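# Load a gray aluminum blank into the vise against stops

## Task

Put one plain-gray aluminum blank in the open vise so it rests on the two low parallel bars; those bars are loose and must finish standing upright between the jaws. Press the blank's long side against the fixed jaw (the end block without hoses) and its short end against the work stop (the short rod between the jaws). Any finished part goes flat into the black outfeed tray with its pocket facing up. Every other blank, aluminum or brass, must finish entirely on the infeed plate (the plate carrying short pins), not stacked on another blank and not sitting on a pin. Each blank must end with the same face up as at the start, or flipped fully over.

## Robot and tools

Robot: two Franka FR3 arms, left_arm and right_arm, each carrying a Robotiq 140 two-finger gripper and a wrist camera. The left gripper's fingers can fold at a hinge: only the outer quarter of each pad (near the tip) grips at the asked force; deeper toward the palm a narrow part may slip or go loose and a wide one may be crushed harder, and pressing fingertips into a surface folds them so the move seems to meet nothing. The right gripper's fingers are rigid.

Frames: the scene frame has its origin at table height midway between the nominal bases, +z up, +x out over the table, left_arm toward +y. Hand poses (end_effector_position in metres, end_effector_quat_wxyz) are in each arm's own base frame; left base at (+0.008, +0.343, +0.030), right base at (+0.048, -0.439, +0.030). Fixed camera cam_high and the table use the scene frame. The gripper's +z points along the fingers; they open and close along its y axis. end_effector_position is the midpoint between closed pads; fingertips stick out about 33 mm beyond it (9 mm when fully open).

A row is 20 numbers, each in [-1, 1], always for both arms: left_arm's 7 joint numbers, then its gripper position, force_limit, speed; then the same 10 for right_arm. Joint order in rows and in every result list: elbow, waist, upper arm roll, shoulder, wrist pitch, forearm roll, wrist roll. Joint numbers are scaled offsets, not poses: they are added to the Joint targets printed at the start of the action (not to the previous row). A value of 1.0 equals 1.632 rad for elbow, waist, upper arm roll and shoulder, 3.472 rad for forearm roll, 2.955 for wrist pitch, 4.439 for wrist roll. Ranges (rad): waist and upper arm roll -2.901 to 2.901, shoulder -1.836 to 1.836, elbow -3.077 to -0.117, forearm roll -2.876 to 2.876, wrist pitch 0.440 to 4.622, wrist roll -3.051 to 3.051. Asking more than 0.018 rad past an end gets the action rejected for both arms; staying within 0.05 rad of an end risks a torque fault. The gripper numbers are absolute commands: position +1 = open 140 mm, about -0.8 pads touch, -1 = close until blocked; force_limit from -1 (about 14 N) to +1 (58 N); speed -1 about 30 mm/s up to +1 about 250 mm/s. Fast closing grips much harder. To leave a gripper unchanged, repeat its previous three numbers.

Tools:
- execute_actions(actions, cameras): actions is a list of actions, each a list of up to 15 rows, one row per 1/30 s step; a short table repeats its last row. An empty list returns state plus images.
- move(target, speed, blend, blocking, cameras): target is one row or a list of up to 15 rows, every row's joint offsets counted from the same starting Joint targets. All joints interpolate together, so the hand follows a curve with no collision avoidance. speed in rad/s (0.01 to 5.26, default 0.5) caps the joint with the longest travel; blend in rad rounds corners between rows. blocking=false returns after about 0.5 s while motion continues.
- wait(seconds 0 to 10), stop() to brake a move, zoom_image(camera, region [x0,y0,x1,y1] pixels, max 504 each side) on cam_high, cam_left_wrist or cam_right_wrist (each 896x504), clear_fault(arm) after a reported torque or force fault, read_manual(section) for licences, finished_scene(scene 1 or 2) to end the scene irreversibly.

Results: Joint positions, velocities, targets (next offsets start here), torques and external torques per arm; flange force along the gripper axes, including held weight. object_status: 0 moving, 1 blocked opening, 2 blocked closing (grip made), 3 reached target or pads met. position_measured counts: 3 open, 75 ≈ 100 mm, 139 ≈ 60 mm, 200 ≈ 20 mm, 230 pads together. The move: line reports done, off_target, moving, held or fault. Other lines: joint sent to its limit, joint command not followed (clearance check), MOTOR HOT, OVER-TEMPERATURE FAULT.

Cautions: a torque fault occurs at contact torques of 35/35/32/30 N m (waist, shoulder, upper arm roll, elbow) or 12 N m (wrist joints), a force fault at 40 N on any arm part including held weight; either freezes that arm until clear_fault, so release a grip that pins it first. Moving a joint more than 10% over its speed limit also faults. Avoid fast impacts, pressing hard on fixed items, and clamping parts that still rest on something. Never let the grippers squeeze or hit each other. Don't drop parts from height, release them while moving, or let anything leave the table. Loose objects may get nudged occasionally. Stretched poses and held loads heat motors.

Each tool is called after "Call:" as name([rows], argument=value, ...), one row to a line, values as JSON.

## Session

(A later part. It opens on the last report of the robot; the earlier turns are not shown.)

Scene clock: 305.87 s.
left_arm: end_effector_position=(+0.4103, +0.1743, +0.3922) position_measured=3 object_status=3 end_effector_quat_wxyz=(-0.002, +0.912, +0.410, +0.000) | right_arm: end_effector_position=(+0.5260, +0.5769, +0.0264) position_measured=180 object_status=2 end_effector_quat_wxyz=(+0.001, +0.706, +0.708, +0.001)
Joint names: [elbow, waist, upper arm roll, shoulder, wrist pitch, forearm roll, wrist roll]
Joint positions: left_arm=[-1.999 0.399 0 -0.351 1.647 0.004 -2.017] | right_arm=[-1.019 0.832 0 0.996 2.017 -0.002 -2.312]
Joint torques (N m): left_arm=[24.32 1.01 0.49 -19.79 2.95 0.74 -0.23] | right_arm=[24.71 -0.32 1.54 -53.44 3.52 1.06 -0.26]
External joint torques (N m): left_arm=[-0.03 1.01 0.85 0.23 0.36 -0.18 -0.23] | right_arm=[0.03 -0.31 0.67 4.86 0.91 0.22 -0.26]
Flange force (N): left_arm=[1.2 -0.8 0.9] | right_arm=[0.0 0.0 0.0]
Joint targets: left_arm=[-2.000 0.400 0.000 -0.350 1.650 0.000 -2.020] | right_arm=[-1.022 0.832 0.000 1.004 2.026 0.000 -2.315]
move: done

Call:
move([
  [0, 0, 0, 0, 0, 0, 0, 1, 1, 1, 0, 0, 0, -0.0034, -0.00203, 0, 0, -1, -0.5, -1],
  [0, 0, 0, 0, 0, 0, 0, 1, 1, 1, 0, 0, 0, -0.0034, -0.00203, 0, 0, -0.15, -0.5, -1],
], speed=0.05, cameras=["cam_right_wrist"])

Scene clock: 311.67 s.
left_arm: end_effector_position=(+0.4103, +0.1743, +0.3922) position_measured=3 object_status=3 end_effector_quat_wxyz=(-0.002, +0.912, +0.410, +0.000) | right_arm: end_effector_position=(+0.5257, +0.5765, +0.0258) position_measured=148 object_status=0 end_effector_quat_wxyz=(+0.001, +0.706, +0.708, +0.000)
Joint names: [elbow, waist, upper arm roll, shoulder, wrist pitch, forearm roll, wrist roll]
Joint positions: left_arm=[-1.999 0.399 0 -0.351 1.647 0.004 -2.017] | right_arm=[-1.02 0.832 0 0.997 2.017 -0.002 -2.312]
Joint torques (N m): left_arm=[24.33 1.01 0.46 -19.77 2.93 0.75 -0.19] | right_arm=[25.51 -0.24 1.79 -56.81 2.7 1.1 -0.27]
External joint torques (N m): left_arm=[-0.02 1.07 0.9 0.19 0.33 -0.16 -0.19] | right_arm=[0.84 -0.48 0.78 1.51 0.09 0.25 -0.27]
Flange force (N): left_arm=[1.2 -1.1 0.8] | right_arm=[0.0 0.0 0.0]
Joint targets: left_arm=[-2.000 0.400 0.000 -0.350 1.650 0.000 -2.020] | right_arm=[-1.022 0.832 0.000 0.998 2.020 0.000 -2.315]
move: done
camera_calibration:
cam_right_wrist: T_world_to_cam=[[0.999772, 0.0205349, -0.00582865, -0.527902], [0.0212799, -0.937316, 0.347831, 0.524368], [0.0016794, -0.347876, -0.937539, 0.35934], [0, 0, 0, 1]] pos_world=[0.516019, 0.627345, 0.151426]
Images, in order (width x height): cam_right_wrist 896x504.

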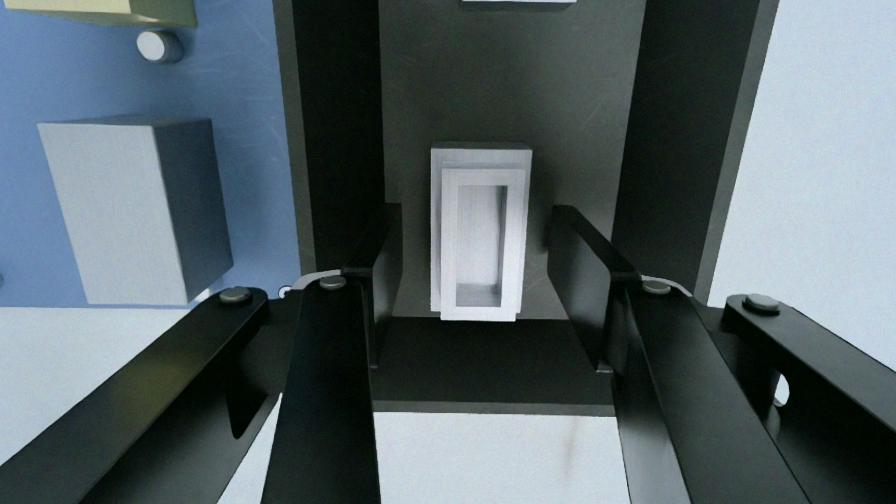

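Call:
move([
  [0, 0, 0, 0, 0, 0, 0, 1, 1, 1, 0.03487, 0, 0, -0.04804, -0.04579, 0, 0, -0.15, -0.5, -1],
  [0, 0, 0, 0, 0, 0, 0, 1, 1, 1, -0.29252, 0.07684, 0, -0.22279, 0.03851, 0, 0.02811, -0.15, -0.5, -1],
], speed=[0.15, 0.4], blend=[0.02, 0], cameras=["cam_right_wrist"])

Scene clock: 325.73 s.
left_arm: end_effector_position=(+0.4103, +0.1743, +0.3922) position_measured=3 object_status=3 end_effector_quat_wxyz=(-0.002, +0.912, +0.410, +0.000) | right_arm: end_effector_position=(+0.4087, +0.5802, +0.0844) position_measured=148 object_status=3 end_effector_quat_wxyz=(+0.001, +0.703, +0.711, -0.002)
Joint names: [elbow, waist, upper arm roll, shoulder, wrist pitch, forearm roll, wrist roll]
Joint positions: left_arm=[-1.999 0.399 0 -0.351 1.647 0.004 -2.017] | right_arm=[-1.497 0.957 0.001 0.636 2.129 -0.002 -2.195]
Joint velocities: left_arm=[within noise] | right_arm=[0 0.002 0.001 -0.001 0.001 -0.001 0.007]
Joint torques (N m): left_arm=[24.35 0.99 0.5 -19.78 2.92 0.75 -0.19] | right_arm=[24.95 -0.12 1.48 -51 2.82 1.02 0.18]
External joint torques (N m): left_arm=[-0.01 0.99 0.87 0.2 0.33 -0.17 -0.19] | right_arm=[1.14 -0.23 0.78 -0.21 0.25 0.24 0.18]
Flange force (N): left_arm=[1.2 -0.9 0.8] | right_arm=[4.3 2.9 -0.5]
Joint targets: left_arm=[-2.000 0.400 0.000 -0.350 1.650 0.000 -2.020] | right_arm=[-1.499 0.958 0.000 0.634 2.134 0.000 -2.190]
move: done
camera_calibration:
cam_right_wrist: T_world_to_cam=[[0.999526, 0.0296207, -0.00836311, -0.415478], [0.030673, -0.936114, 0.350355, 0.505118], [0.00254894, -0.350446, -0.93658, 0.416813], [0, 0, 0, 1]] pos_world=[0.398725, 0.631225, 0.209933]
Images, in order (width x height): cam_right_wrist 896x504.

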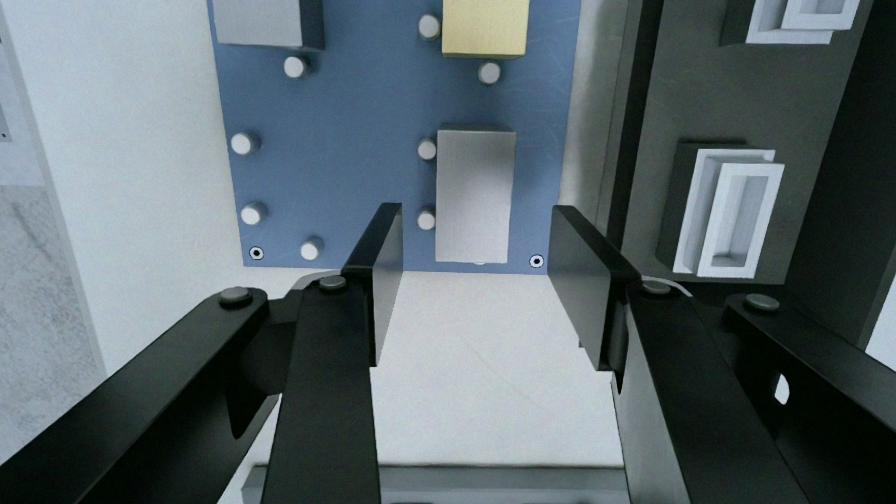

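Call:
move([
  [0, 0, 0, 0, 0, 0, 0, 1, 1, 1, -0.00968, -0.0008, 0, 0.04675, 0.03083, 0, -0.0002, -0.15, -0.5, -1],
  [0, 0, 0, 0, 0, 0, 0, 1, 1, 1, -0.00968, -0.0008, 0, 0.04675, 0.03083, 0, -0.0002, -1, -0.05, -1],
], speed=[0.12, 0.12], cameras=["cam_right_wrist"])

Scene clock: 337.50 s.
left_arm: end_effector_position=(+0.4103, +0.1743, +0.3922) position_measured=3 object_status=3 end_effector_quat_wxyz=(-0.002, +0.912, +0.410, +0.000) | right_arm: end_effector_position=(+0.4094, +0.5807, +0.0316) position_measured=180 object_status=0 end_effector_quat_wxyz=(+0.001, +0.703, +0.711, -0.002)
Joint names: [elbow, waist, upper arm roll, shoulder, wrist pitch, forearm roll, wrist roll]
Joint positions: left_arm=[-1.999 0.399 0 -0.351 1.647 0.004 -2.017] | right_arm=[-1.514 0.957 0 0.711 2.222 -0.002 -2.193]
Joint torques (N m): left_arm=[24.36 1 0.47 -19.8 2.94 0.74 -0.18] | right_arm=[24.34 -0.52 1.3 -51.13 2.72 0.98 0.07]
External joint torques (N m): left_arm=[0.08 1.06 0.92 0.07 0.35 -0.17 -0.18] | right_arm=[1.18 -0.31 0.77 0.73 0.14 0.25 0.07]
Flange force (N): left_arm=[1.1 -1.1 0.6] | right_arm=[6.9 5.2 1.1]
Joint targets: left_arm=[-2.000 0.400 0.000 -0.350 1.650 0.000 -2.020] | right_arm=[-1.515 0.957 0.000 0.711 2.225 0.000 -2.191]
move: done
camera_calibration:
cam_right_wrist: T_world_to_cam=[[0.99959, 0.0274463, -0.0081997, -0.415407], [0.0285796, -0.936255, 0.350156, 0.525019], [0.00193348, -0.350247, -0.936655, 0.367667], [0, 0, 0, 1]] pos_world=[0.399521, 0.631727, 0.157133]
Images, in order (width x height): cam_right_wrist 896x504.

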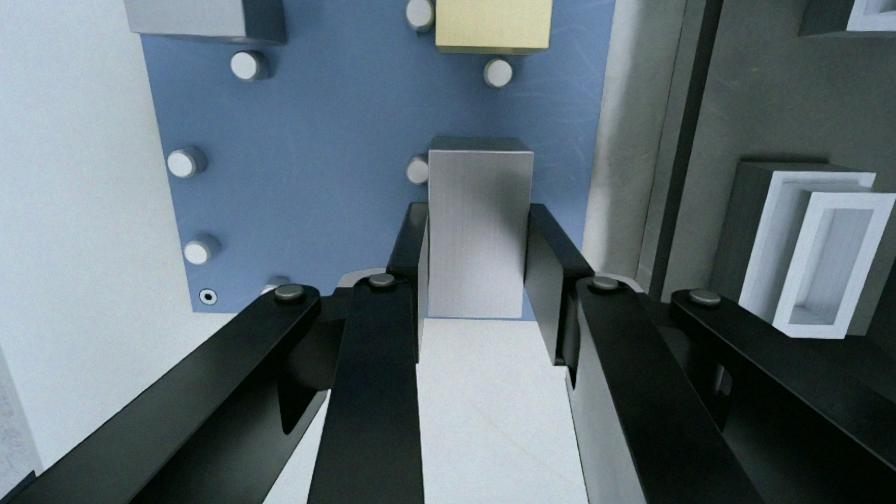

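Call:
move(target=[0,0,0,0,0,0,0,1,1,1,0.03664,0,0,-0.0750,-0.06132,0,0,-1,-0.05,-1], speed=0.15, cameras=["cam_right_wrist"])

Scene clock: 354.03 s.
left_arm: end_effector_position=(+0.4103, +0.1743, +0.3922) position_measured=3 object_status=3 end_effector_quat_wxyz=(-0.002, +0.912, +0.410, +0.000) | right_arm: end_effector_position=(+0.4102, +0.5815, +0.1285) position_measured=180 object_status=2 end_effector_quat_wxyz=(+0.001, +0.704, +0.711, +0.000)
Joint names: [elbow, waist, upper arm roll, shoulder, wrist pitch, forearm roll, wrist roll]
Joint positions: left_arm=[-1.999 0.399 0 -0.351 1.647 0.004 -2.017] | right_arm=[-1.457 0.957 0 0.59 2.048 -0.002 -2.193]
Joint velocities: left_arm=[within noise] | right_arm=[0 0 0 0.001 -0.005 0 -0.001]
Joint torques (N m): left_arm=[24.38 1 0.47 -19.76 2.94 0.74 -0.17] | right_arm=[26.79 -0.17 1.46 -50.97 2.48 1.04 0.02]
External joint torques (N m): left_arm=[0.09 1.08 0.93 0.11 0.35 -0.17 -0.17] | right_arm=[2.26 -0.06 0.97 -0.4 -0.15 0.22 0.02]
Flange force (N): left_arm=[1.3 -1.1 0.6] | right_arm=[9.9 6.9 -3.1]
Joint targets: left_arm=[-2.000 0.400 0.000 -0.350 1.650 0.000 -2.020] | right_arm=[-1.455 0.957 0.000 0.588 2.044 0.000 -2.191]
move: done
camera_calibration:
cam_right_wrist: T_world_to_cam=[[0.999617, 0.027092, -0.00563559, -0.415577], [0.0273628, -0.937379, 0.347234, 0.493342], [0.00412457, -0.347255, -0.937762, 0.456269], [0, 0, 0, 1]] pos_world=[0.400037, 0.632149, 0.254225]
Images, in order (width x height): cam_right_wrist 896x504.

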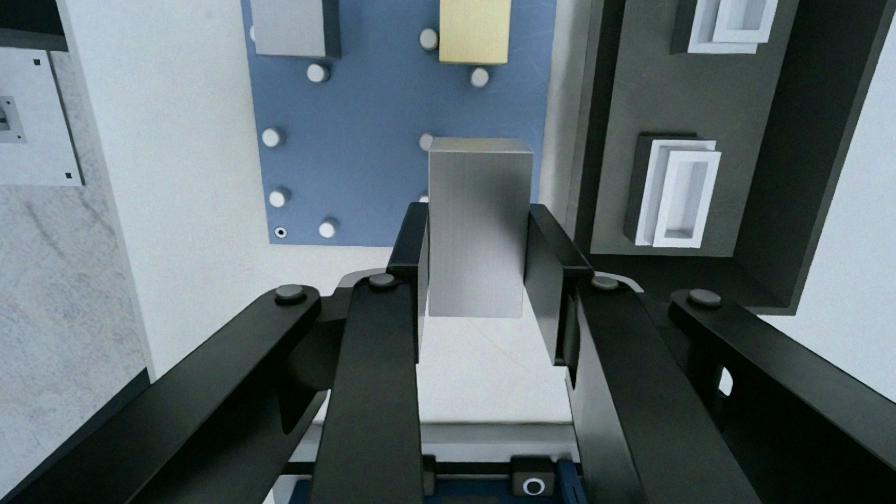

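Call:
move(target=[0,0,0,0,0,0,0,1,1,1,-0.38044,-0.2646,0,-0.25486,0.06935,0,-0.09719,-1,-0.05,-1], speed=0.35, cameras=["cam_right_wrist","cam_high"])

Scene clock: 365.53 s.
left_arm: end_effector_position=(+0.4103, +0.1743, +0.3922) position_measured=3 object_status=3 end_effector_quat_wxyz=(-0.002, +0.912, +0.410, +0.000) | right_arm: end_effector_position=(+0.4957, +0.2859, +0.1329) position_measured=180 object_status=2 end_effector_quat_wxyz=(+0.000, +0.707, +0.708, -0.004)
Joint names: [elbow, waist, upper arm roll, shoulder, wrist pitch, forearm roll, wrist roll]
Joint positions: left_arm=[-1.999 0.399 0 -0.351 1.647 0.004 -2.017] | right_arm=[-2.076 0.526 -0.001 0.176 2.243 -0.002 -2.617]
Joint velocities: left_arm=[within noise] | right_arm=[0 0.001 0.001 0 -0.001 0.001 -0.006]
Joint torques (N m): left_arm=[24.33 0.98 0.46 -19.74 2.93 0.74 -0.2] | right_arm=[24.75 -0.27 1.34 -38.13 2.93 0.96 -0.17]
External joint torques (N m): left_arm=[-0.07 0.96 0.8 0.25 0.33 -0.18 -0.2] | right_arm=[1.79 -0.29 1.14 -1.2 0.39 0.23 -0.17]
Flange force (N): left_arm=[1.1 -0.8 0.9] | right_arm=[1.7 2.6 -2.5]
Joint targets: left_arm=[-2.000 0.400 0.000 -0.350 1.650 0.000 -2.020] | right_arm=[-2.076 0.525 0.000 0.172 2.249 0.000 -2.622]
move: done
camera_calibration:
cam_right_wrist: T_world_to_cam=[[0.999736, 0.0185696, -0.0135185, -0.489605], [0.0221404, -0.935754, 0.351958, 0.213902], [-0.00611428, -0.352165, -0.935918, 0.363645], [0, 0, 0, 1]] pos_world=[0.486963, 0.337314, 0.258438]
Images, in order (width x height): cam_high 896x504, cam_right_wrist 896x504.

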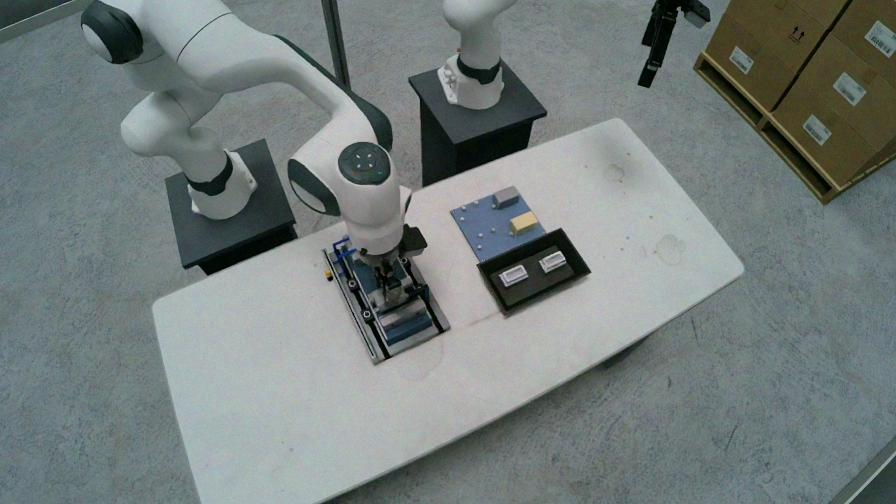

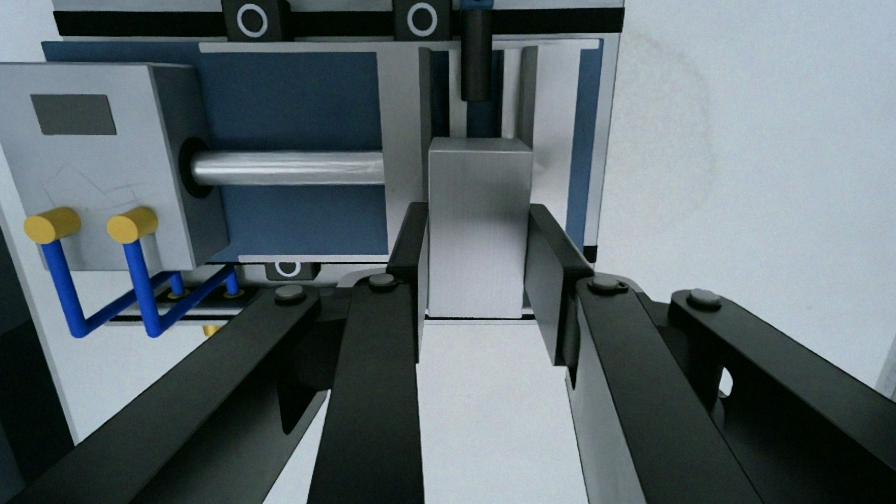

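Call:
zoom_image(camera="cam_right_wrist", region=[370, 20, 650, 180])

Call:
zoom_image(camera="cam_right_wrist", region=[390, 120, 590, 330])

Scaled by 1.800 from the camera's 896x504 image, which has a finer 1280x720 frame.

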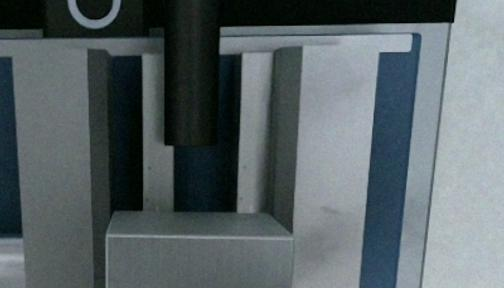

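Scaled by 2.400 from the camera's 896x504 image, which has a finer 1280x720 frame.

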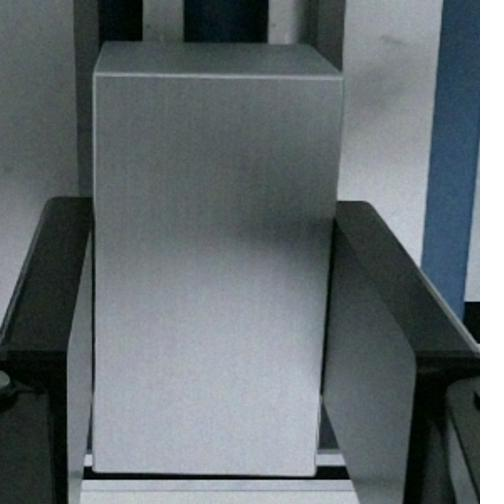

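Call:
zoom_image(camera="cam_right_wrist", region=[500, 36, 600, 136])

Call:
zoom_image(camera="cam_right_wrist", region=[500, 120, 600, 220])

Call:
zoom_image(camera="cam_right_wrist", region=[400, 36, 500, 136])

Scaled by 5.040 from the camera's 896x504 image, which has a finer 1280x720 frame.

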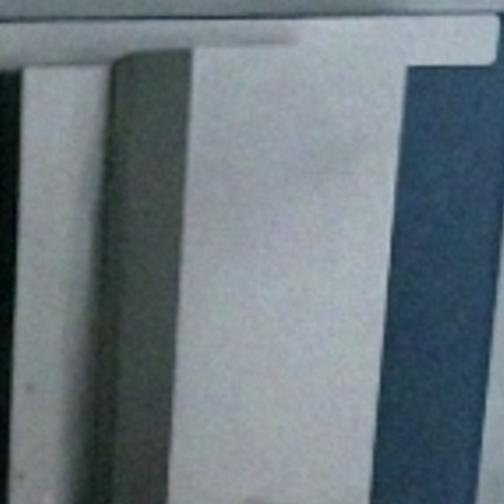

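Scaled by 5.040 from the camera's 896x504 image, which has a finer 1280x720 frame.

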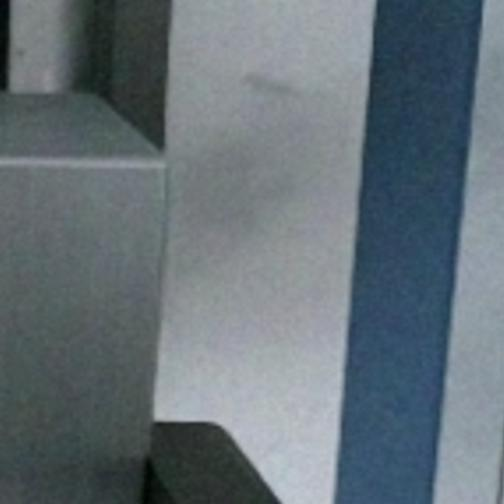

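Scaled by 5.040 from the camera's 896x504 image, which has a finer 1280x720 frame.

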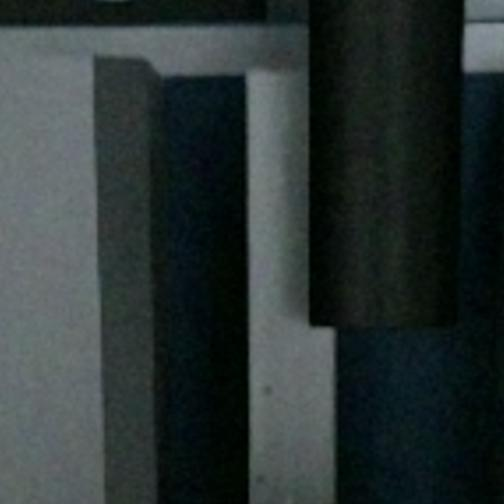

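Call:
move(target=[0,0,0,0,0,0,0,1,1,1,0.00589,0.0022,0,0.02545,0.0108,0,-0.0037,-1,-0.05,-1], speed=0.1, cameras=["cam_right_wrist"])

Call:
zoom_image(camera="cam_right_wrist", region=[390, 20, 590, 220])

Scene clock: 404.43 s.
left_arm: end_effector_position=(+0.4103, +0.1743, +0.3922) position_measured=3 object_status=3 end_effector_quat_wxyz=(-0.002, +0.912, +0.410, +0.000) | right_arm: end_effector_position=(+0.4996, +0.2890, +0.1159) position_measured=180 object_status=2 end_effector_quat_wxyz=(+0.000, +0.700, +0.714, -0.005)
Joint names: [elbow, waist, upper arm roll, shoulder, wrist pitch, forearm roll, wrist roll]
Joint positions: left_arm=[-1.999 0.399 0 -0.351 1.647 0.004 -2.017] | right_arm=[-2.07 0.527 -0.001 0.215 2.275 -0.002 -2.634]
Joint velocities: left_arm=[within noise] | right_arm=[0 -0.001 0.001 0 0.004 0 -0.005]
Joint torques (N m): left_arm=[24.38 0.98 0.48 -19.79 2.94 0.74 -0.21] | right_arm=[25.35 0.17 1.37 -38.18 2.93 0.94 -0.28]
External joint torques (N m): left_arm=[0 1.05 0.94 0.23 0.34 -0.17 -0.21] | right_arm=[2.67 0.11 1.09 -0.25 0.39 0.22 -0.27]
Flange force (N): left_arm=[1.3 -1.0 0.8] | right_arm=[4.7 7.8 -1.7]
Joint targets: left_arm=[-2.000 0.400 0.000 -0.350 1.650 0.000 -2.020] | right_arm=[-2.066 0.528 0.000 0.214 2.281 0.000 -2.639]
move: done
camera_calibration:
cam_right_wrist: T_world_to_cam=[[0.99923, 0.0362273, -0.0150357, -0.49852], [0.0392024, -0.934994, 0.352492, 0.213898], [-0.00128849, -0.35281, -0.935694, 0.346516], [0, 0, 0, 1]] pos_world=[0.490197, 0.340308, 0.24134]
Images, in order (width x height): cam_right_wrist 896x504.

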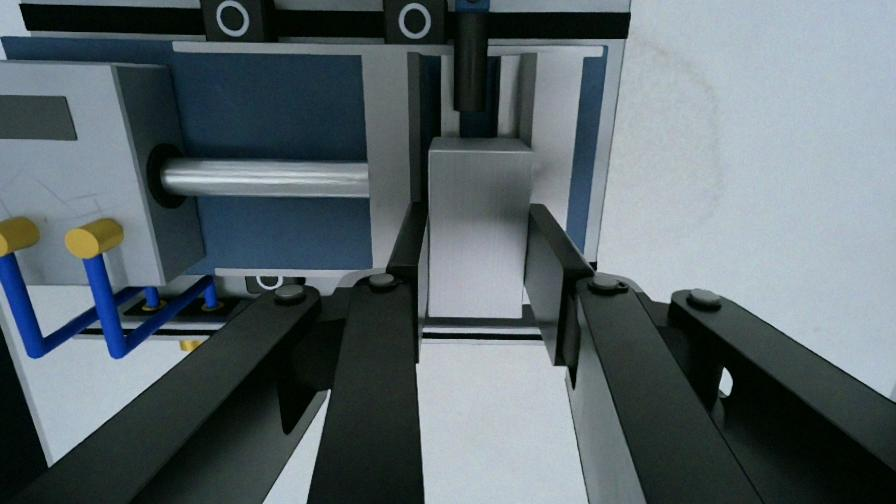

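Scaled by 2.520 from the camera's 896x504 image, which has a finer 1280x720 frame.

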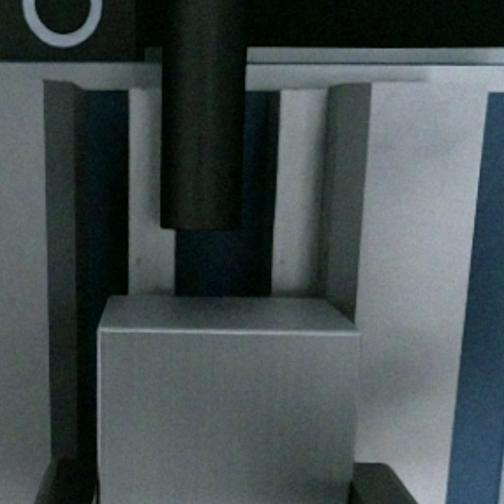

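Call:
zoom_image(camera="cam_right_wrist", region=[400, 270, 560, 370])

Call:
zoom_image(camera="cam_right_wrist", region=[500, 30, 640, 270])

Scaled by 3.150 from the camera's 896x504 image, which has a finer 1280x720 frame.

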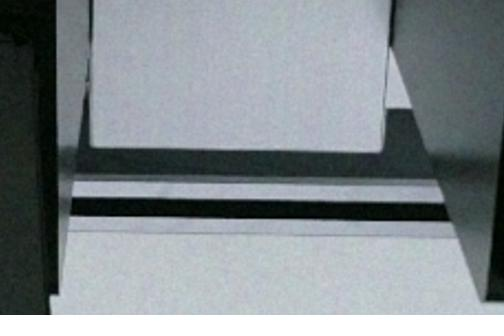

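Scaled by 2.100 from the camera's 896x504 image, which has a finer 1280x720 frame.

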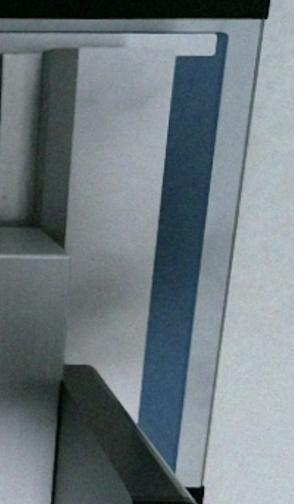

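Call:
move(target=[0,0,0,0,0,0,0,1,1,1,-0.00042,0.00147,0,0.01708,0.00966,0,0.00054,-1,-0.05,-1], speed=0.05, cameras=["cam_right_wrist"])

Call:
zoom_image(camera="cam_right_wrist", region=[400, 30, 600, 230])

Scene clock: 421.30 s.
left_arm: end_effector_position=(+0.4103, +0.1743, +0.3922) position_measured=3 object_status=3 end_effector_quat_wxyz=(-0.002, +0.912, +0.410, +0.000) | right_arm: end_effector_position=(+0.5000, +0.2910, +0.1039) position_measured=180 object_status=2 end_effector_quat_wxyz=(-0.001, +0.699, +0.715, -0.006)
Joint names: [elbow, waist, upper arm roll, shoulder, wrist pitch, forearm roll, wrist roll]
Joint positions: left_arm=[-1.999 0.399 0 -0.351 1.647 0.004 -2.017] | right_arm=[-2.069 0.529 -0.001 0.239 2.295 -0.002 -2.636]
Joint torques (N m): left_arm=[24.35 1.04 0.49 -19.76 2.95 0.75 -0.21] | right_arm=[24.55 0.17 1.35 -36.08 4.07 0.92 -0.11]
External joint torques (N m): left_arm=[-0.07 1.11 0.95 0.34 0.34 -0.16 -0.21] | right_arm=[2.19 0.27 1.19 2.28 1.55 0.22 -0.11]
Flange force (N): left_arm=[1.5 -1.0 0.9] | right_arm=[6.8 10.7 5.3]
Joint targets: left_arm=[-2.000 0.400 0.000 -0.350 1.650 0.000 -2.020] | right_arm=[-2.067 0.531 0.000 0.242 2.309 0.000 -2.636]
move: off_target (right_arm); right_arm: the wrist pitch is farthest, 0.014 rad from its target
camera_calibration:
cam_right_wrist: T_world_to_cam=[[0.999015, 0.0406396, -0.0178002, -0.500039], [0.0443098, -0.934261, 0.353825, 0.216998], [-0.00225068, -0.354265, -0.935142, 0.336873], [0, 0, 0, 1]] pos_world=[0.49069, 0.342397, 0.229344]
Images, in order (width x height): cam_right_wrist 896x504.

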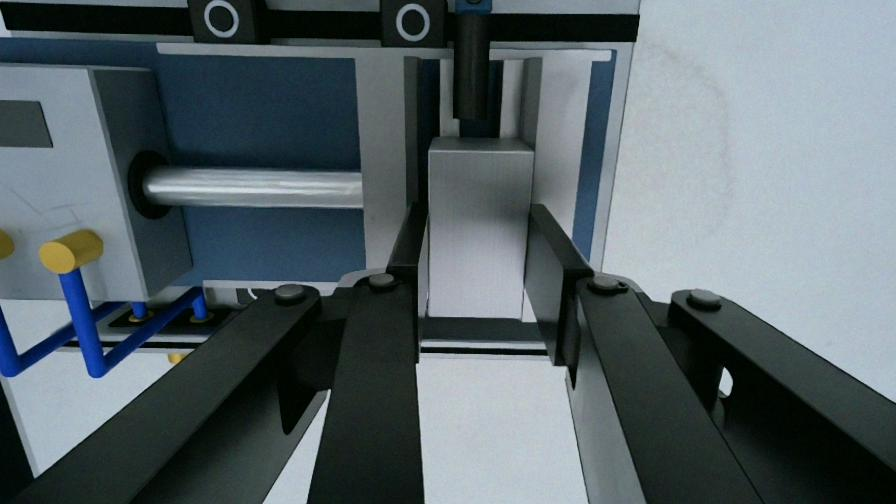

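Scaled by 2.520 from the camera's 896x504 image, which has a finer 1280x720 frame.

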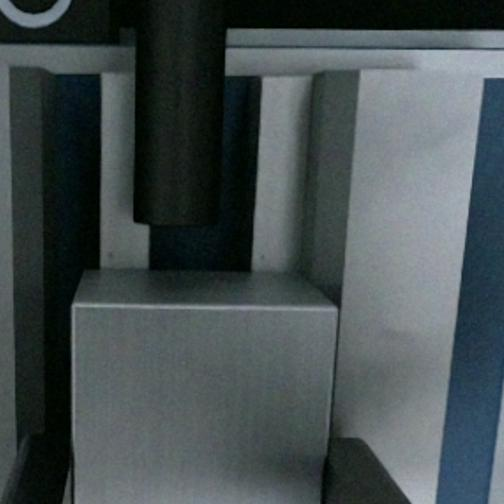

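Call:
move(target=[0,0,0,0,0,0,0,1,1,1,0.01138,0.00437,0,0.00775,-0.00201,0,0.00161,-1,-0.05,-1], speed=0.03, cameras=["cam_right_wrist"])

Call:
zoom_image(camera="cam_right_wrist", region=[400, 30, 600, 230])

Scene clock: 448.57 s.
left_arm: end_effector_position=(+0.4103, +0.1743, +0.3922) position_measured=3 object_status=3 end_effector_quat_wxyz=(-0.002, +0.912, +0.410, +0.000) | right_arm: end_effector_position=(+0.5002, +0.2945, +0.1039) position_measured=180 object_status=2 end_effector_quat_wxyz=(-0.001, +0.698, +0.716, -0.009)
Joint names: [elbow, waist, upper arm roll, shoulder, wrist pitch, forearm roll, wrist roll]
Joint positions: left_arm=[-1.999 0.399 0 -0.351 1.647 0.004 -2.017] | right_arm=[-2.054 0.534 -0.001 0.248 2.283 -0.002 -2.632]
Joint velocities: left_arm=[within noise] | right_arm=[0.002 -0.001 0 0.002 -0.003 -0.002 0]
Joint torques (N m): left_arm=[24.35 1.04 0.5 -19.79 2.93 0.75 -0.21] | right_arm=[26.98 1.47 2.46 -34.31 5.55 1.06 -0.03]
External joint torques (N m): left_arm=[0.02 1.06 0.9 0.12 0.33 -0.16 -0.21] | right_arm=[4.52 1.53 2.26 4.5 3.03 0.36 -0.02]
Flange force (N): left_arm=[1.1 -1.1 0.7] | right_arm=[15.3 21.2 9.9]
Joint targets: left_arm=[-2.000 0.400 0.000 -0.350 1.650 0.000 -2.020] | right_arm=[-2.049 0.538 0.000 0.254 2.303 0.000 -2.629]
move: off_target (right_arm); right_arm: the wrist pitch is farthest, 0.020 rad from its target
camera_calibration:
cam_right_wrist: T_world_to_cam=[[0.998853, 0.0420214, -0.0229372, -0.500093], [0.0474404, -0.933137, 0.356377, 0.218206], [-0.00642813, -0.357057, -0.934061, 0.34097], [0, 0, 0, 1]] pos_world=[0.49136, 0.346377, 0.229252]
Images, in order (width x height): cam_right_wrist 896x504.

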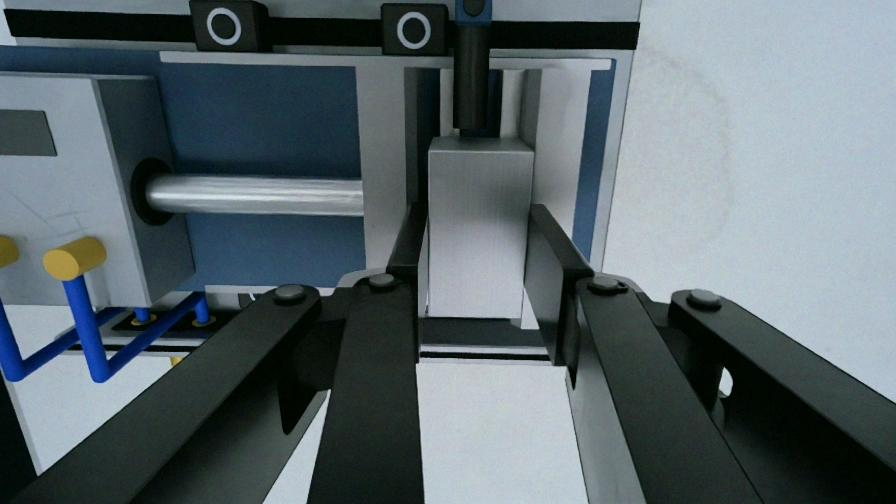

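Scaled by 2.520 from the camera's 896x504 image, which has a finer 1280x720 frame.

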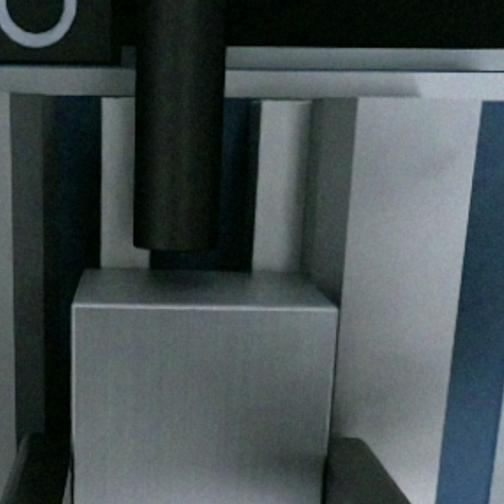

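Call:
move(target=[0,0,0,0,0,0,0,1,1,1,-0.00548,-0.00164,0,-0.00991,-0.00244,0,-0.0006,-1,-0.05,-1], speed=0.05, cameras=["cam_right_wrist"])

Call:
zoom_image(camera="cam_right_wrist", region=[400, 30, 600, 230])

Scene clock: 468.63 s.
left_arm: end_effector_position=(+0.4103, +0.1743, +0.3922) position_measured=3 object_status=3 end_effector_quat_wxyz=(-0.002, +0.912, +0.410, +0.000) | right_arm: end_effector_position=(+0.5000, +0.2947, +0.1053) position_measured=180 object_status=2 end_effector_quat_wxyz=(-0.001, +0.698, +0.716, -0.007)
Joint names: [elbow, waist, upper arm roll, shoulder, wrist pitch, forearm roll, wrist roll]
Joint positions: left_arm=[-1.999 0.399 0 -0.351 1.647 0.004 -2.017] | right_arm=[-2.059 0.534 -0.001 0.243 2.287 -0.002 -2.632]
Joint torques (N m): left_arm=[24.33 1 0.45 -19.79 2.94 0.75 -0.19] | right_arm=[25.25 -0.29 1.03 -40.24 3.48 0.91 -0.09]
External joint torques (N m): left_arm=[0.03 1.02 0.84 0.06 0.34 -0.16 -0.19] | right_arm=[2.84 -0.22 0.84 -1.71 0.96 0.21 -0.09]
Flange force (N): left_arm=[0.9 -1.1 0.7] | right_arm=[2.6 4.5 -2.6]
Joint targets: left_arm=[-2.000 0.400 0.000 -0.350 1.650 0.000 -2.020] | right_arm=[-2.058 0.535 0.000 0.238 2.296 0.000 -2.632]
move: done
camera_calibration:
cam_right_wrist: T_world_to_cam=[[0.998912, 0.0423349, -0.019542, -0.5004], [0.0465152, -0.933841, 0.354651, 0.218717], [-0.00323499, -0.355174, -0.934795, 0.340282], [0, 0, 0, 1]] pos_world=[0.490783, 0.34629, 0.230747]
Images, in order (width x height): cam_right_wrist 896x504.

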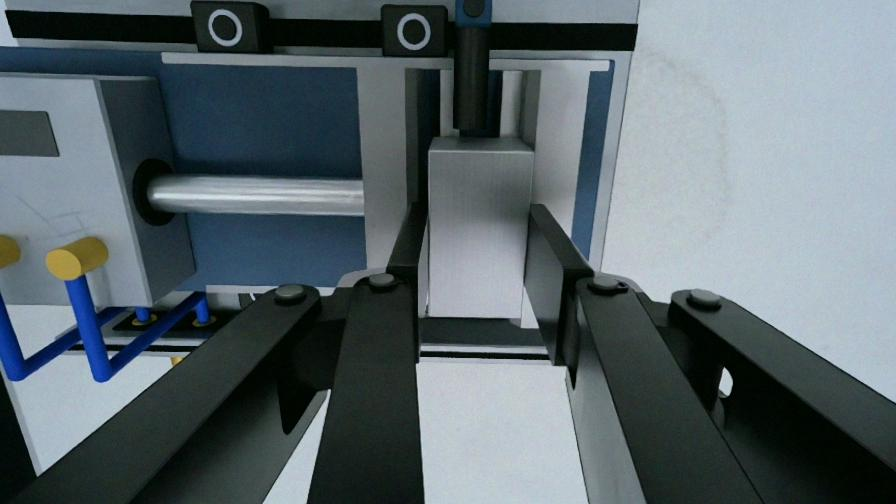

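Scaled by 2.520 from the camera's 896x504 image, which has a finer 1280x720 frame.

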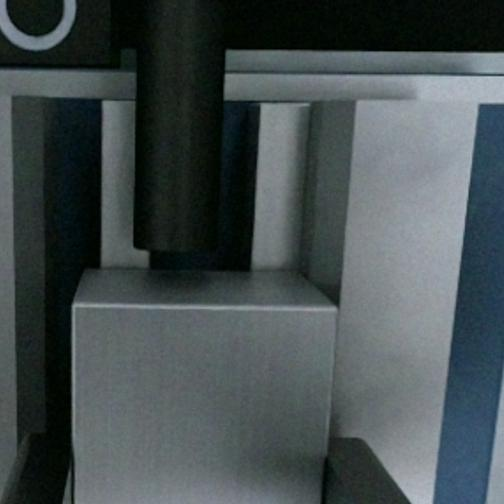

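Call:
move(target=[0,0,0,0,0,0,0,1,1,1,0.00708,-0.00160,0,0.00237,-0.00310,0,-0.00059,-1,-0.05,-1], speed=0.03, cameras=["cam_right_wrist"])

Call:
zoom_image(camera="cam_right_wrist", region=[400, 30, 600, 230])

Scene clock: 473.73 s.
left_arm: end_effector_position=(+0.4103, +0.1743, +0.3922) position_measured=3 object_status=3 end_effector_quat_wxyz=(-0.002, +0.912, +0.410, +0.000) | right_arm: end_effector_position=(+0.5001, +0.2952, +0.1058) position_measured=180 object_status=2 end_effector_quat_wxyz=(-0.002, +0.698, +0.716, -0.009)
Joint names: [elbow, waist, upper arm roll, shoulder, wrist pitch, forearm roll, wrist roll]
Joint positions: left_arm=[-1.999 0.399 0 -0.351 1.647 0.004 -2.017] | right_arm=[-2.053 0.534 0 0.245 2.281 -0.002 -2.632]
Joint velocities: left_arm=[within noise] | right_arm=[0.001 0 0.002 0.001 -0.003 0 0.002]
Joint torques (N m): left_arm=[24.35 1.02 0.49 -19.8 2.92 0.75 -0.22] | right_arm=[27.55 -0.95 0.93 -40.16 3.69 0.81 -0.22]
External joint torques (N m): left_arm=[-0.03 1.06 0.91 0.19 0.31 -0.16 -0.21] | right_arm=[5.05 -0.9 0.72 -1.38 1.18 0.11 -0.21]
Flange force (N): left_arm=[1.1 -1.0 0.8] | right_arm=[6.2 13.1 -3.4]
Joint targets: left_arm=[-2.000 0.400 0.000 -0.350 1.650 0.000 -2.020] | right_arm=[-2.046 0.533 0.000 0.242 2.287 0.000 -2.634]
move: done
camera_calibration:
cam_right_wrist: T_world_to_cam=[[0.998853, 0.0423829, -0.0222754, -0.500252], [0.0475364, -0.933471, 0.355488, 0.218246], [-0.00572683, -0.356139, -0.934415, 0.342435], [0, 0, 0, 1]] pos_world=[0.491265, 0.346883, 0.23125]
Images, in order (width x height): cam_right_wrist 896x504.

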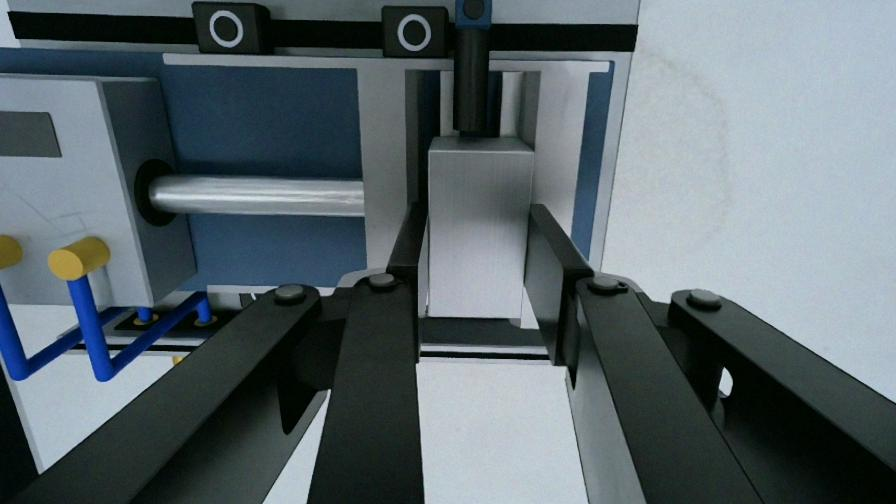

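Scaled by 2.520 from the camera's 896x504 image, which has a finer 1280x720 frame.

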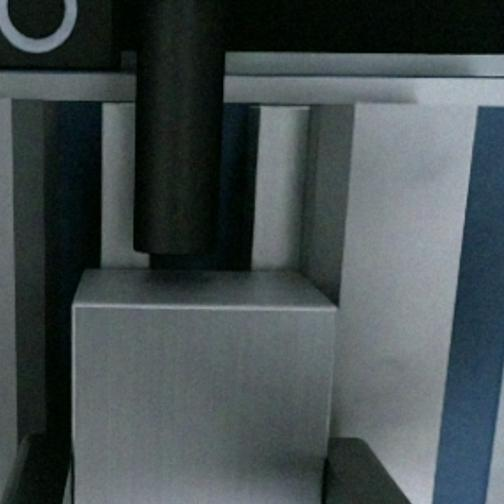

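Call:
move(target=[0,0,0,0,0,0,0,1,1,1,0.0062,-0.00160,0,0.00423,-0.00110,0,-0.00059,-1,-0.05,-1], speed=0.03, cameras=["cam_right_wrist"])

Call:
zoom_image(camera="cam_right_wrist", region=[400, 30, 600, 230])

Scene clock: 484.37 s.
left_arm: end_effector_position=(+0.4103, +0.1743, +0.3922) position_measured=3 object_status=3 end_effector_quat_wxyz=(-0.002, +0.912, +0.410, +0.000) | right_arm: end_effector_position=(+0.5003, +0.2956, +0.1057) position_measured=180 object_status=2 end_effector_quat_wxyz=(-0.003, +0.698, +0.716, -0.011)
Joint names: [elbow, waist, upper arm roll, shoulder, wrist pitch, forearm roll, wrist roll]
Joint positions: left_arm=[-1.999 0.399 0 -0.351 1.647 0.004 -2.017] | right_arm=[-2.044 0.533 0.001 0.251 2.271 -0.001 -2.632]
Joint velocities: left_arm=[within noise] | right_arm=[0.001 -0.002 -0.001 0.002 -0.003 -0.001 -0.002]
Joint torques (N m): left_arm=[24.32 0.95 0.47 -19.79 2.94 0.75 -0.19] | right_arm=[27.99 -2.04 0.17 -39.62 4.52 0.64 -0.41]
External joint torques (N m): left_arm=[-0.1 0.99 0.88 0.29 0.33 -0.16 -0.19] | right_arm=[5.48 -2.01 -0.07 -0.7 2.02 -0.07 -0.4]
Flange force (N): left_arm=[1.2 -0.9 1.0] | right_arm=[5.7 16.3 -0.9]
Joint targets: left_arm=[-2.000 0.400 0.000 -0.350 1.650 0.000 -2.020] | right_arm=[-2.036 0.530 0.000 0.249 2.284 0.000 -2.637]
move: off_target (right_arm); right_arm: the wrist pitch is farthest, 0.013 rad from its target
camera_calibration:
cam_right_wrist: T_world_to_cam=[[0.998721, 0.0421904, -0.0278706, -0.499722], [0.049373, -0.932639, 0.357417, 0.217274], [-0.0109136, -0.358336, -0.933529, 0.345615], [0, 0, 0, 1]] pos_world=[0.492127, 0.347567, 0.231057]
Images, in order (width x height): cam_right_wrist 896x504.

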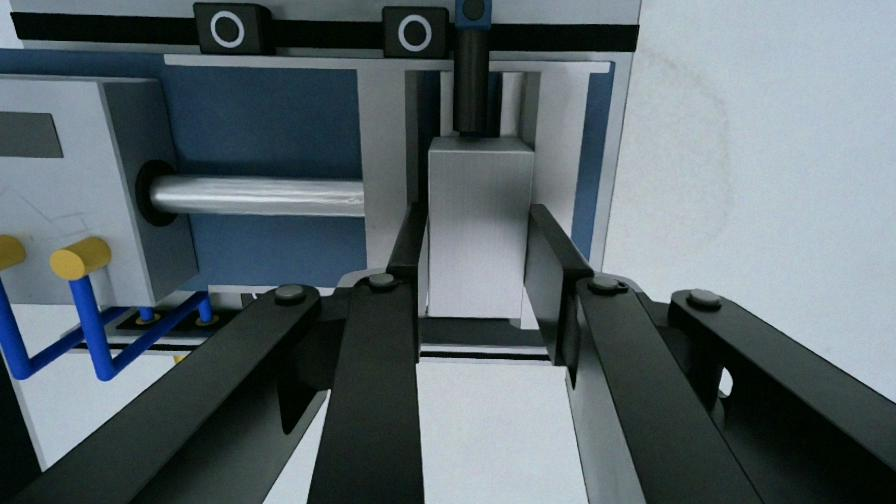

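Scaled by 2.520 from the camera's 896x504 image, which has a finer 1280x720 frame.

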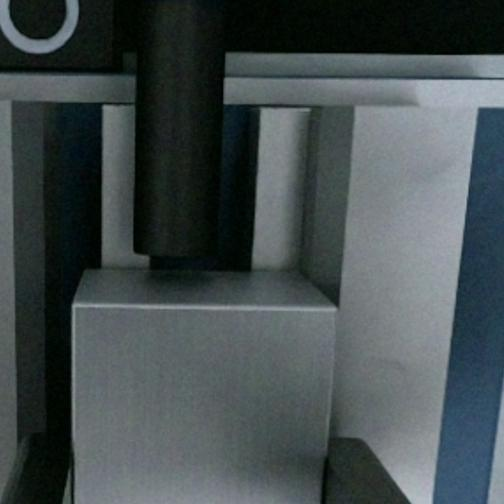

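Call:
move(target=[0,0,0,0,0,0,0,1,1,1,-0.0077,0.00561,0,-0.00524,0.00525,0,0.00206,-1,-0.05,-1], speed=0.03, cameras=["cam_right_wrist"])

Call:
zoom_image(camera="cam_right_wrist", region=[400, 30, 600, 230])

Scene clock: 523.50 s.
left_arm: end_effector_position=(+0.4103, +0.1743, +0.3922) position_measured=3 object_status=3 end_effector_quat_wxyz=(-0.002, +0.912, +0.410, +0.000) | right_arm: end_effector_position=(+0.4998, +0.2984, +0.1063) position_measured=180 object_status=2 end_effector_quat_wxyz=(-0.002, +0.697, +0.717, -0.007)
Joint names: [elbow, waist, upper arm roll, shoulder, wrist pitch, forearm roll, wrist roll]
Joint positions: left_arm=[-1.999 0.399 0 -0.351 1.647 0.004 -2.017] | right_arm=[-2.052 0.538 0.001 0.246 2.283 -0.001 -2.63]
Joint velocities: left_arm=[within noise] | right_arm=[0 -0.001 0 -0.001 0.004 -0.001 0.003]
Joint torques (N m): left_arm=[24.34 0.96 0.49 -19.73 2.94 0.74 -0.2] | right_arm=[26.6 -0.12 0.71 -40.9 4.39 0.62 0.04]
External joint torques (N m): left_arm=[-0.03 0.99 0.9 0.28 0.35 -0.17 -0.2] | right_arm=[4.13 -0.3 0.28 -2.26 1.87 -0.09 0.04]
Flange force (N): left_arm=[1.4 -0.9 0.8] | right_arm=[3.7 6.8 -2.3]
Joint targets: left_arm=[-2.000 0.400 0.000 -0.350 1.650 0.000 -2.020] | right_arm=[-2.048 0.539 0.000 0.240 2.299 0.000 -2.628]
move: off_target (right_arm); right_arm: the wrist pitch is farthest, 0.017 rad from its target
camera_calibration:
cam_right_wrist: T_world_to_cam=[[0.998799, 0.044784, -0.0198548, -0.501059], [0.0489126, -0.934159, 0.35349, 0.220816], [-0.00271678, -0.354037, -0.935227, 0.342001], [0, 0, 0, 1]] pos_world=[0.490586, 0.349798, 0.231844]
Images, in order (width x height): cam_right_wrist 896x504.

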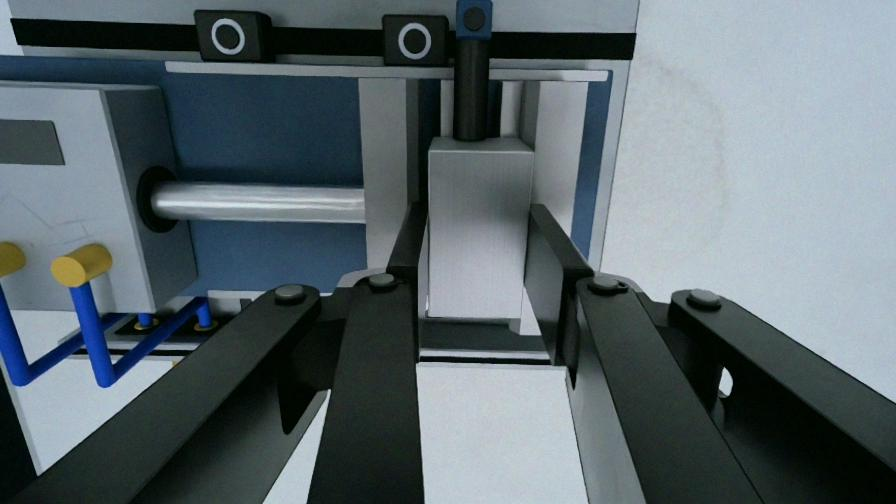

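Scaled by 2.520 from the camera's 896x504 image, which has a finer 1280x720 frame.

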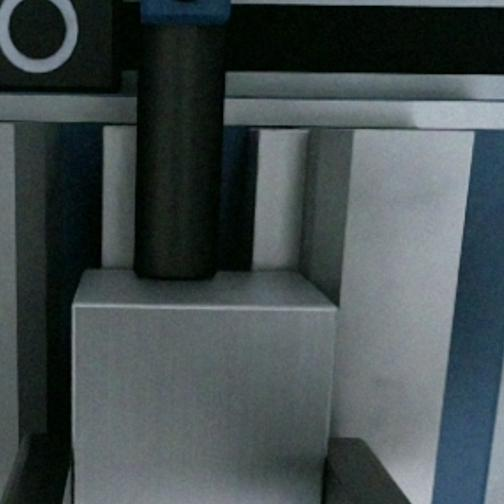

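Call:
move(target=[0,0,0,0,0,0,0,1,1,1,-0.00045,0.00135,0,0.00586,0.00349,0,0.0005,-1,-0.05,-1], speed=0.03)

Scene clock: 528.13 s.
left_arm: end_effector_position=(+0.4103, +0.1743, +0.3922) position_measured=3 object_status=3 end_effector_quat_wxyz=(-0.002, +0.912, +0.410, +0.000) | right_arm: end_effector_position=(+0.4998, +0.2991, +0.1039) position_measured=180 object_status=2 end_effector_quat_wxyz=(-0.001, +0.698, +0.716, -0.007)
Joint names: [elbow, waist, upper arm roll, shoulder, wrist pitch, forearm roll, wrist roll]
Joint positions: left_arm=[-1.999 0.399 0 -0.351 1.647 0.004 -2.017] | right_arm=[-2.052 0.539 0.001 0.25 2.288 -0.001 -2.627]
Joint torques (N m): left_arm=[24.31 0.99 0.48 -19.78 2.93 0.74 -0.24] | right_arm=[26.48 0.71 1.49 -38.03 5.05 0.88 0.03]
External joint torques (N m): left_arm=[-0.11 1.08 0.96 0.34 0.33 -0.16 -0.23] | right_arm=[3.95 0.68 1.2 0.91 2.51 0.17 0.03]
Flange force (N): left_arm=[1.3 -1.0 1.0] | right_arm=[8.6 12.1 4.0]
Joint targets: left_arm=[-2.000 0.400 0.000 -0.350 1.650 0.000 -2.020] | right_arm=[-2.049 0.541 0.000 0.250 2.310 0.000 -2.626]
move: off_target (right_arm); right_arm: the wrist pitch is farthest, 0.021 rad from its target

Call:
move(target=[0,0,0,0,0,0,0,1,1,1,0.00136,0,0,0.00278,0.00228,0,0,-1,-0.05,-1], speed=0.03, cameras=["cam_right_wrist"])

Call:
zoom_image(camera="cam_right_wrist", region=[400, 30, 600, 230])

Scene clock: 531.10 s.
left_arm: end_effector_position=(+0.4103, +0.1743, +0.3922) position_measured=3 object_status=3 end_effector_quat_wxyz=(-0.002, +0.912, +0.410, +0.000) | right_arm: end_effector_position=(+0.4998, +0.2991, +0.1039) position_measured=180 object_status=2 end_effector_quat_wxyz=(-0.001, +0.698, +0.716, -0.007)
Joint names: [elbow, waist, upper arm roll, shoulder, wrist pitch, forearm roll, wrist roll]
Joint positions: left_arm=[-1.999 0.399 0 -0.351 1.647 0.004 -2.017] | right_arm=[-2.052 0.539 0.001 0.25 2.288 -0.001 -2.627]
Joint torques (N m): left_arm=[24.35 1 0.47 -19.78 2.93 0.75 -0.2] | right_arm=[26.64 0.66 1.52 -35.88 5.96 0.86 0.06]
External joint torques (N m): left_arm=[-0.07 1.14 1.01 0.25 0.33 -0.15 -0.2] | right_arm=[4.14 0.66 1.25 3.02 3.43 0.16 0.06]
Flange force (N): left_arm=[1.3 -1.2 1.0] | right_arm=[11.2 16.7 9.0]
Joint targets: left_arm=[-2.000 0.400 0.000 -0.350 1.650 0.000 -2.020] | right_arm=[-2.047 0.541 0.000 0.255 2.316 0.000 -2.626]
move: off_target (right_arm); right_arm: the wrist pitch is farthest, 0.028 rad from its target
camera_calibration:
cam_right_wrist: T_world_to_cam=[[0.998889, 0.0428677, -0.0195632, -0.500577], [0.0470165, -0.934312, 0.353342, 0.223374], [-0.00313118, -0.353869, -0.93529, 0.34007], [0, 0, 0, 1]] pos_world=[0.490583, 0.350499, 0.229343]
Images, in order (width x height): cam_right_wrist 896x504.

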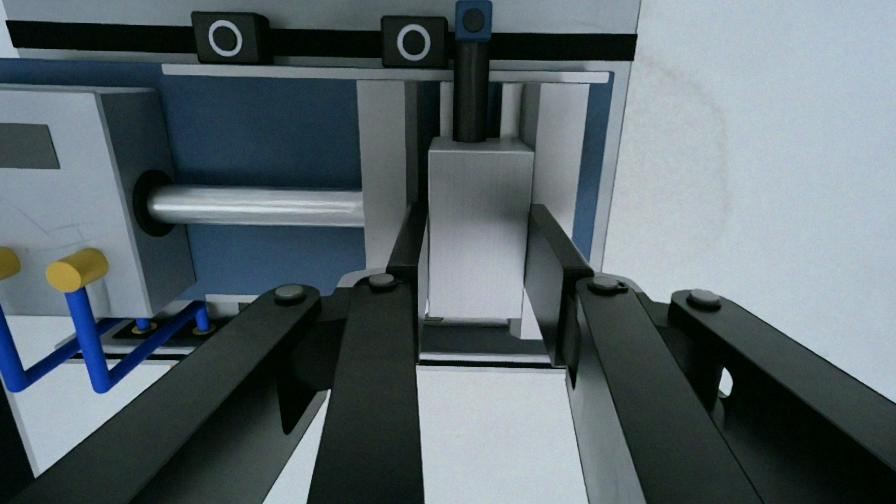

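Scaled by 2.520 from the camera's 896x504 image, which has a finer 1280x720 frame.

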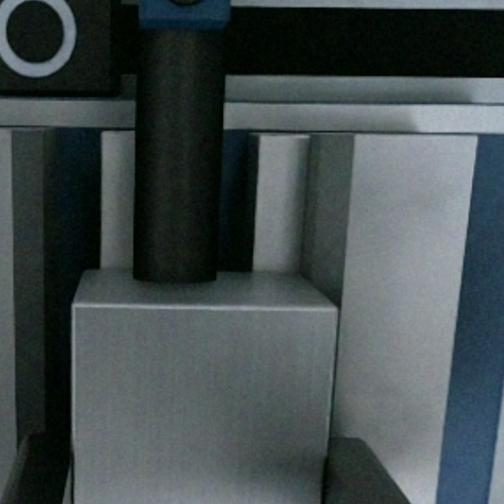

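Call:
move(target=[0,0,0,0,0,0,0,1,1,1,0.0009,0,0,-0.00185,-0.0049,0,0,-1,-0.05,-1], speed=0.03)

Scene clock: 537.93 s.
left_arm: end_effector_position=(+0.4103, +0.1743, +0.3922) position_measured=3 object_status=3 end_effector_quat_wxyz=(-0.002, +0.912, +0.410, +0.000) | right_arm: end_effector_position=(+0.4998, +0.2991, +0.1039) position_measured=180 object_status=2 end_effector_quat_wxyz=(-0.002, +0.698, +0.716, -0.007)
Joint names: [elbow, waist, upper arm roll, shoulder, wrist pitch, forearm roll, wrist roll]
Joint positions: left_arm=[-1.999 0.399 0 -0.351 1.647 0.004 -2.017] | right_arm=[-2.052 0.539 0.001 0.25 2.288 -0.001 -2.627]
Joint torques (N m): left_arm=[24.37 0.96 0.46 -19.76 2.95 0.74 -0.22] | right_arm=[27.36 0.67 1.5 -37.83 4.7 0.95 0]
External joint torques (N m): left_arm=[0.06 0.96 0.84 0.17 0.35 -0.18 -0.22] | right_arm=[4.95 0.69 1.24 0.99 2.19 0.25 0]
Flange force (N): left_arm=[1.2 -0.8 0.7] | right_arm=[10.7 16.0 2.6]
Joint targets: left_arm=[-2.000 0.400 0.000 -0.350 1.650 0.000 -2.020] | right_arm=[-2.045 0.541 0.000 0.252 2.302 0.000 -2.626]
move: off_target (right_arm); right_arm: the wrist pitch is farthest, 0.014 rad from its target


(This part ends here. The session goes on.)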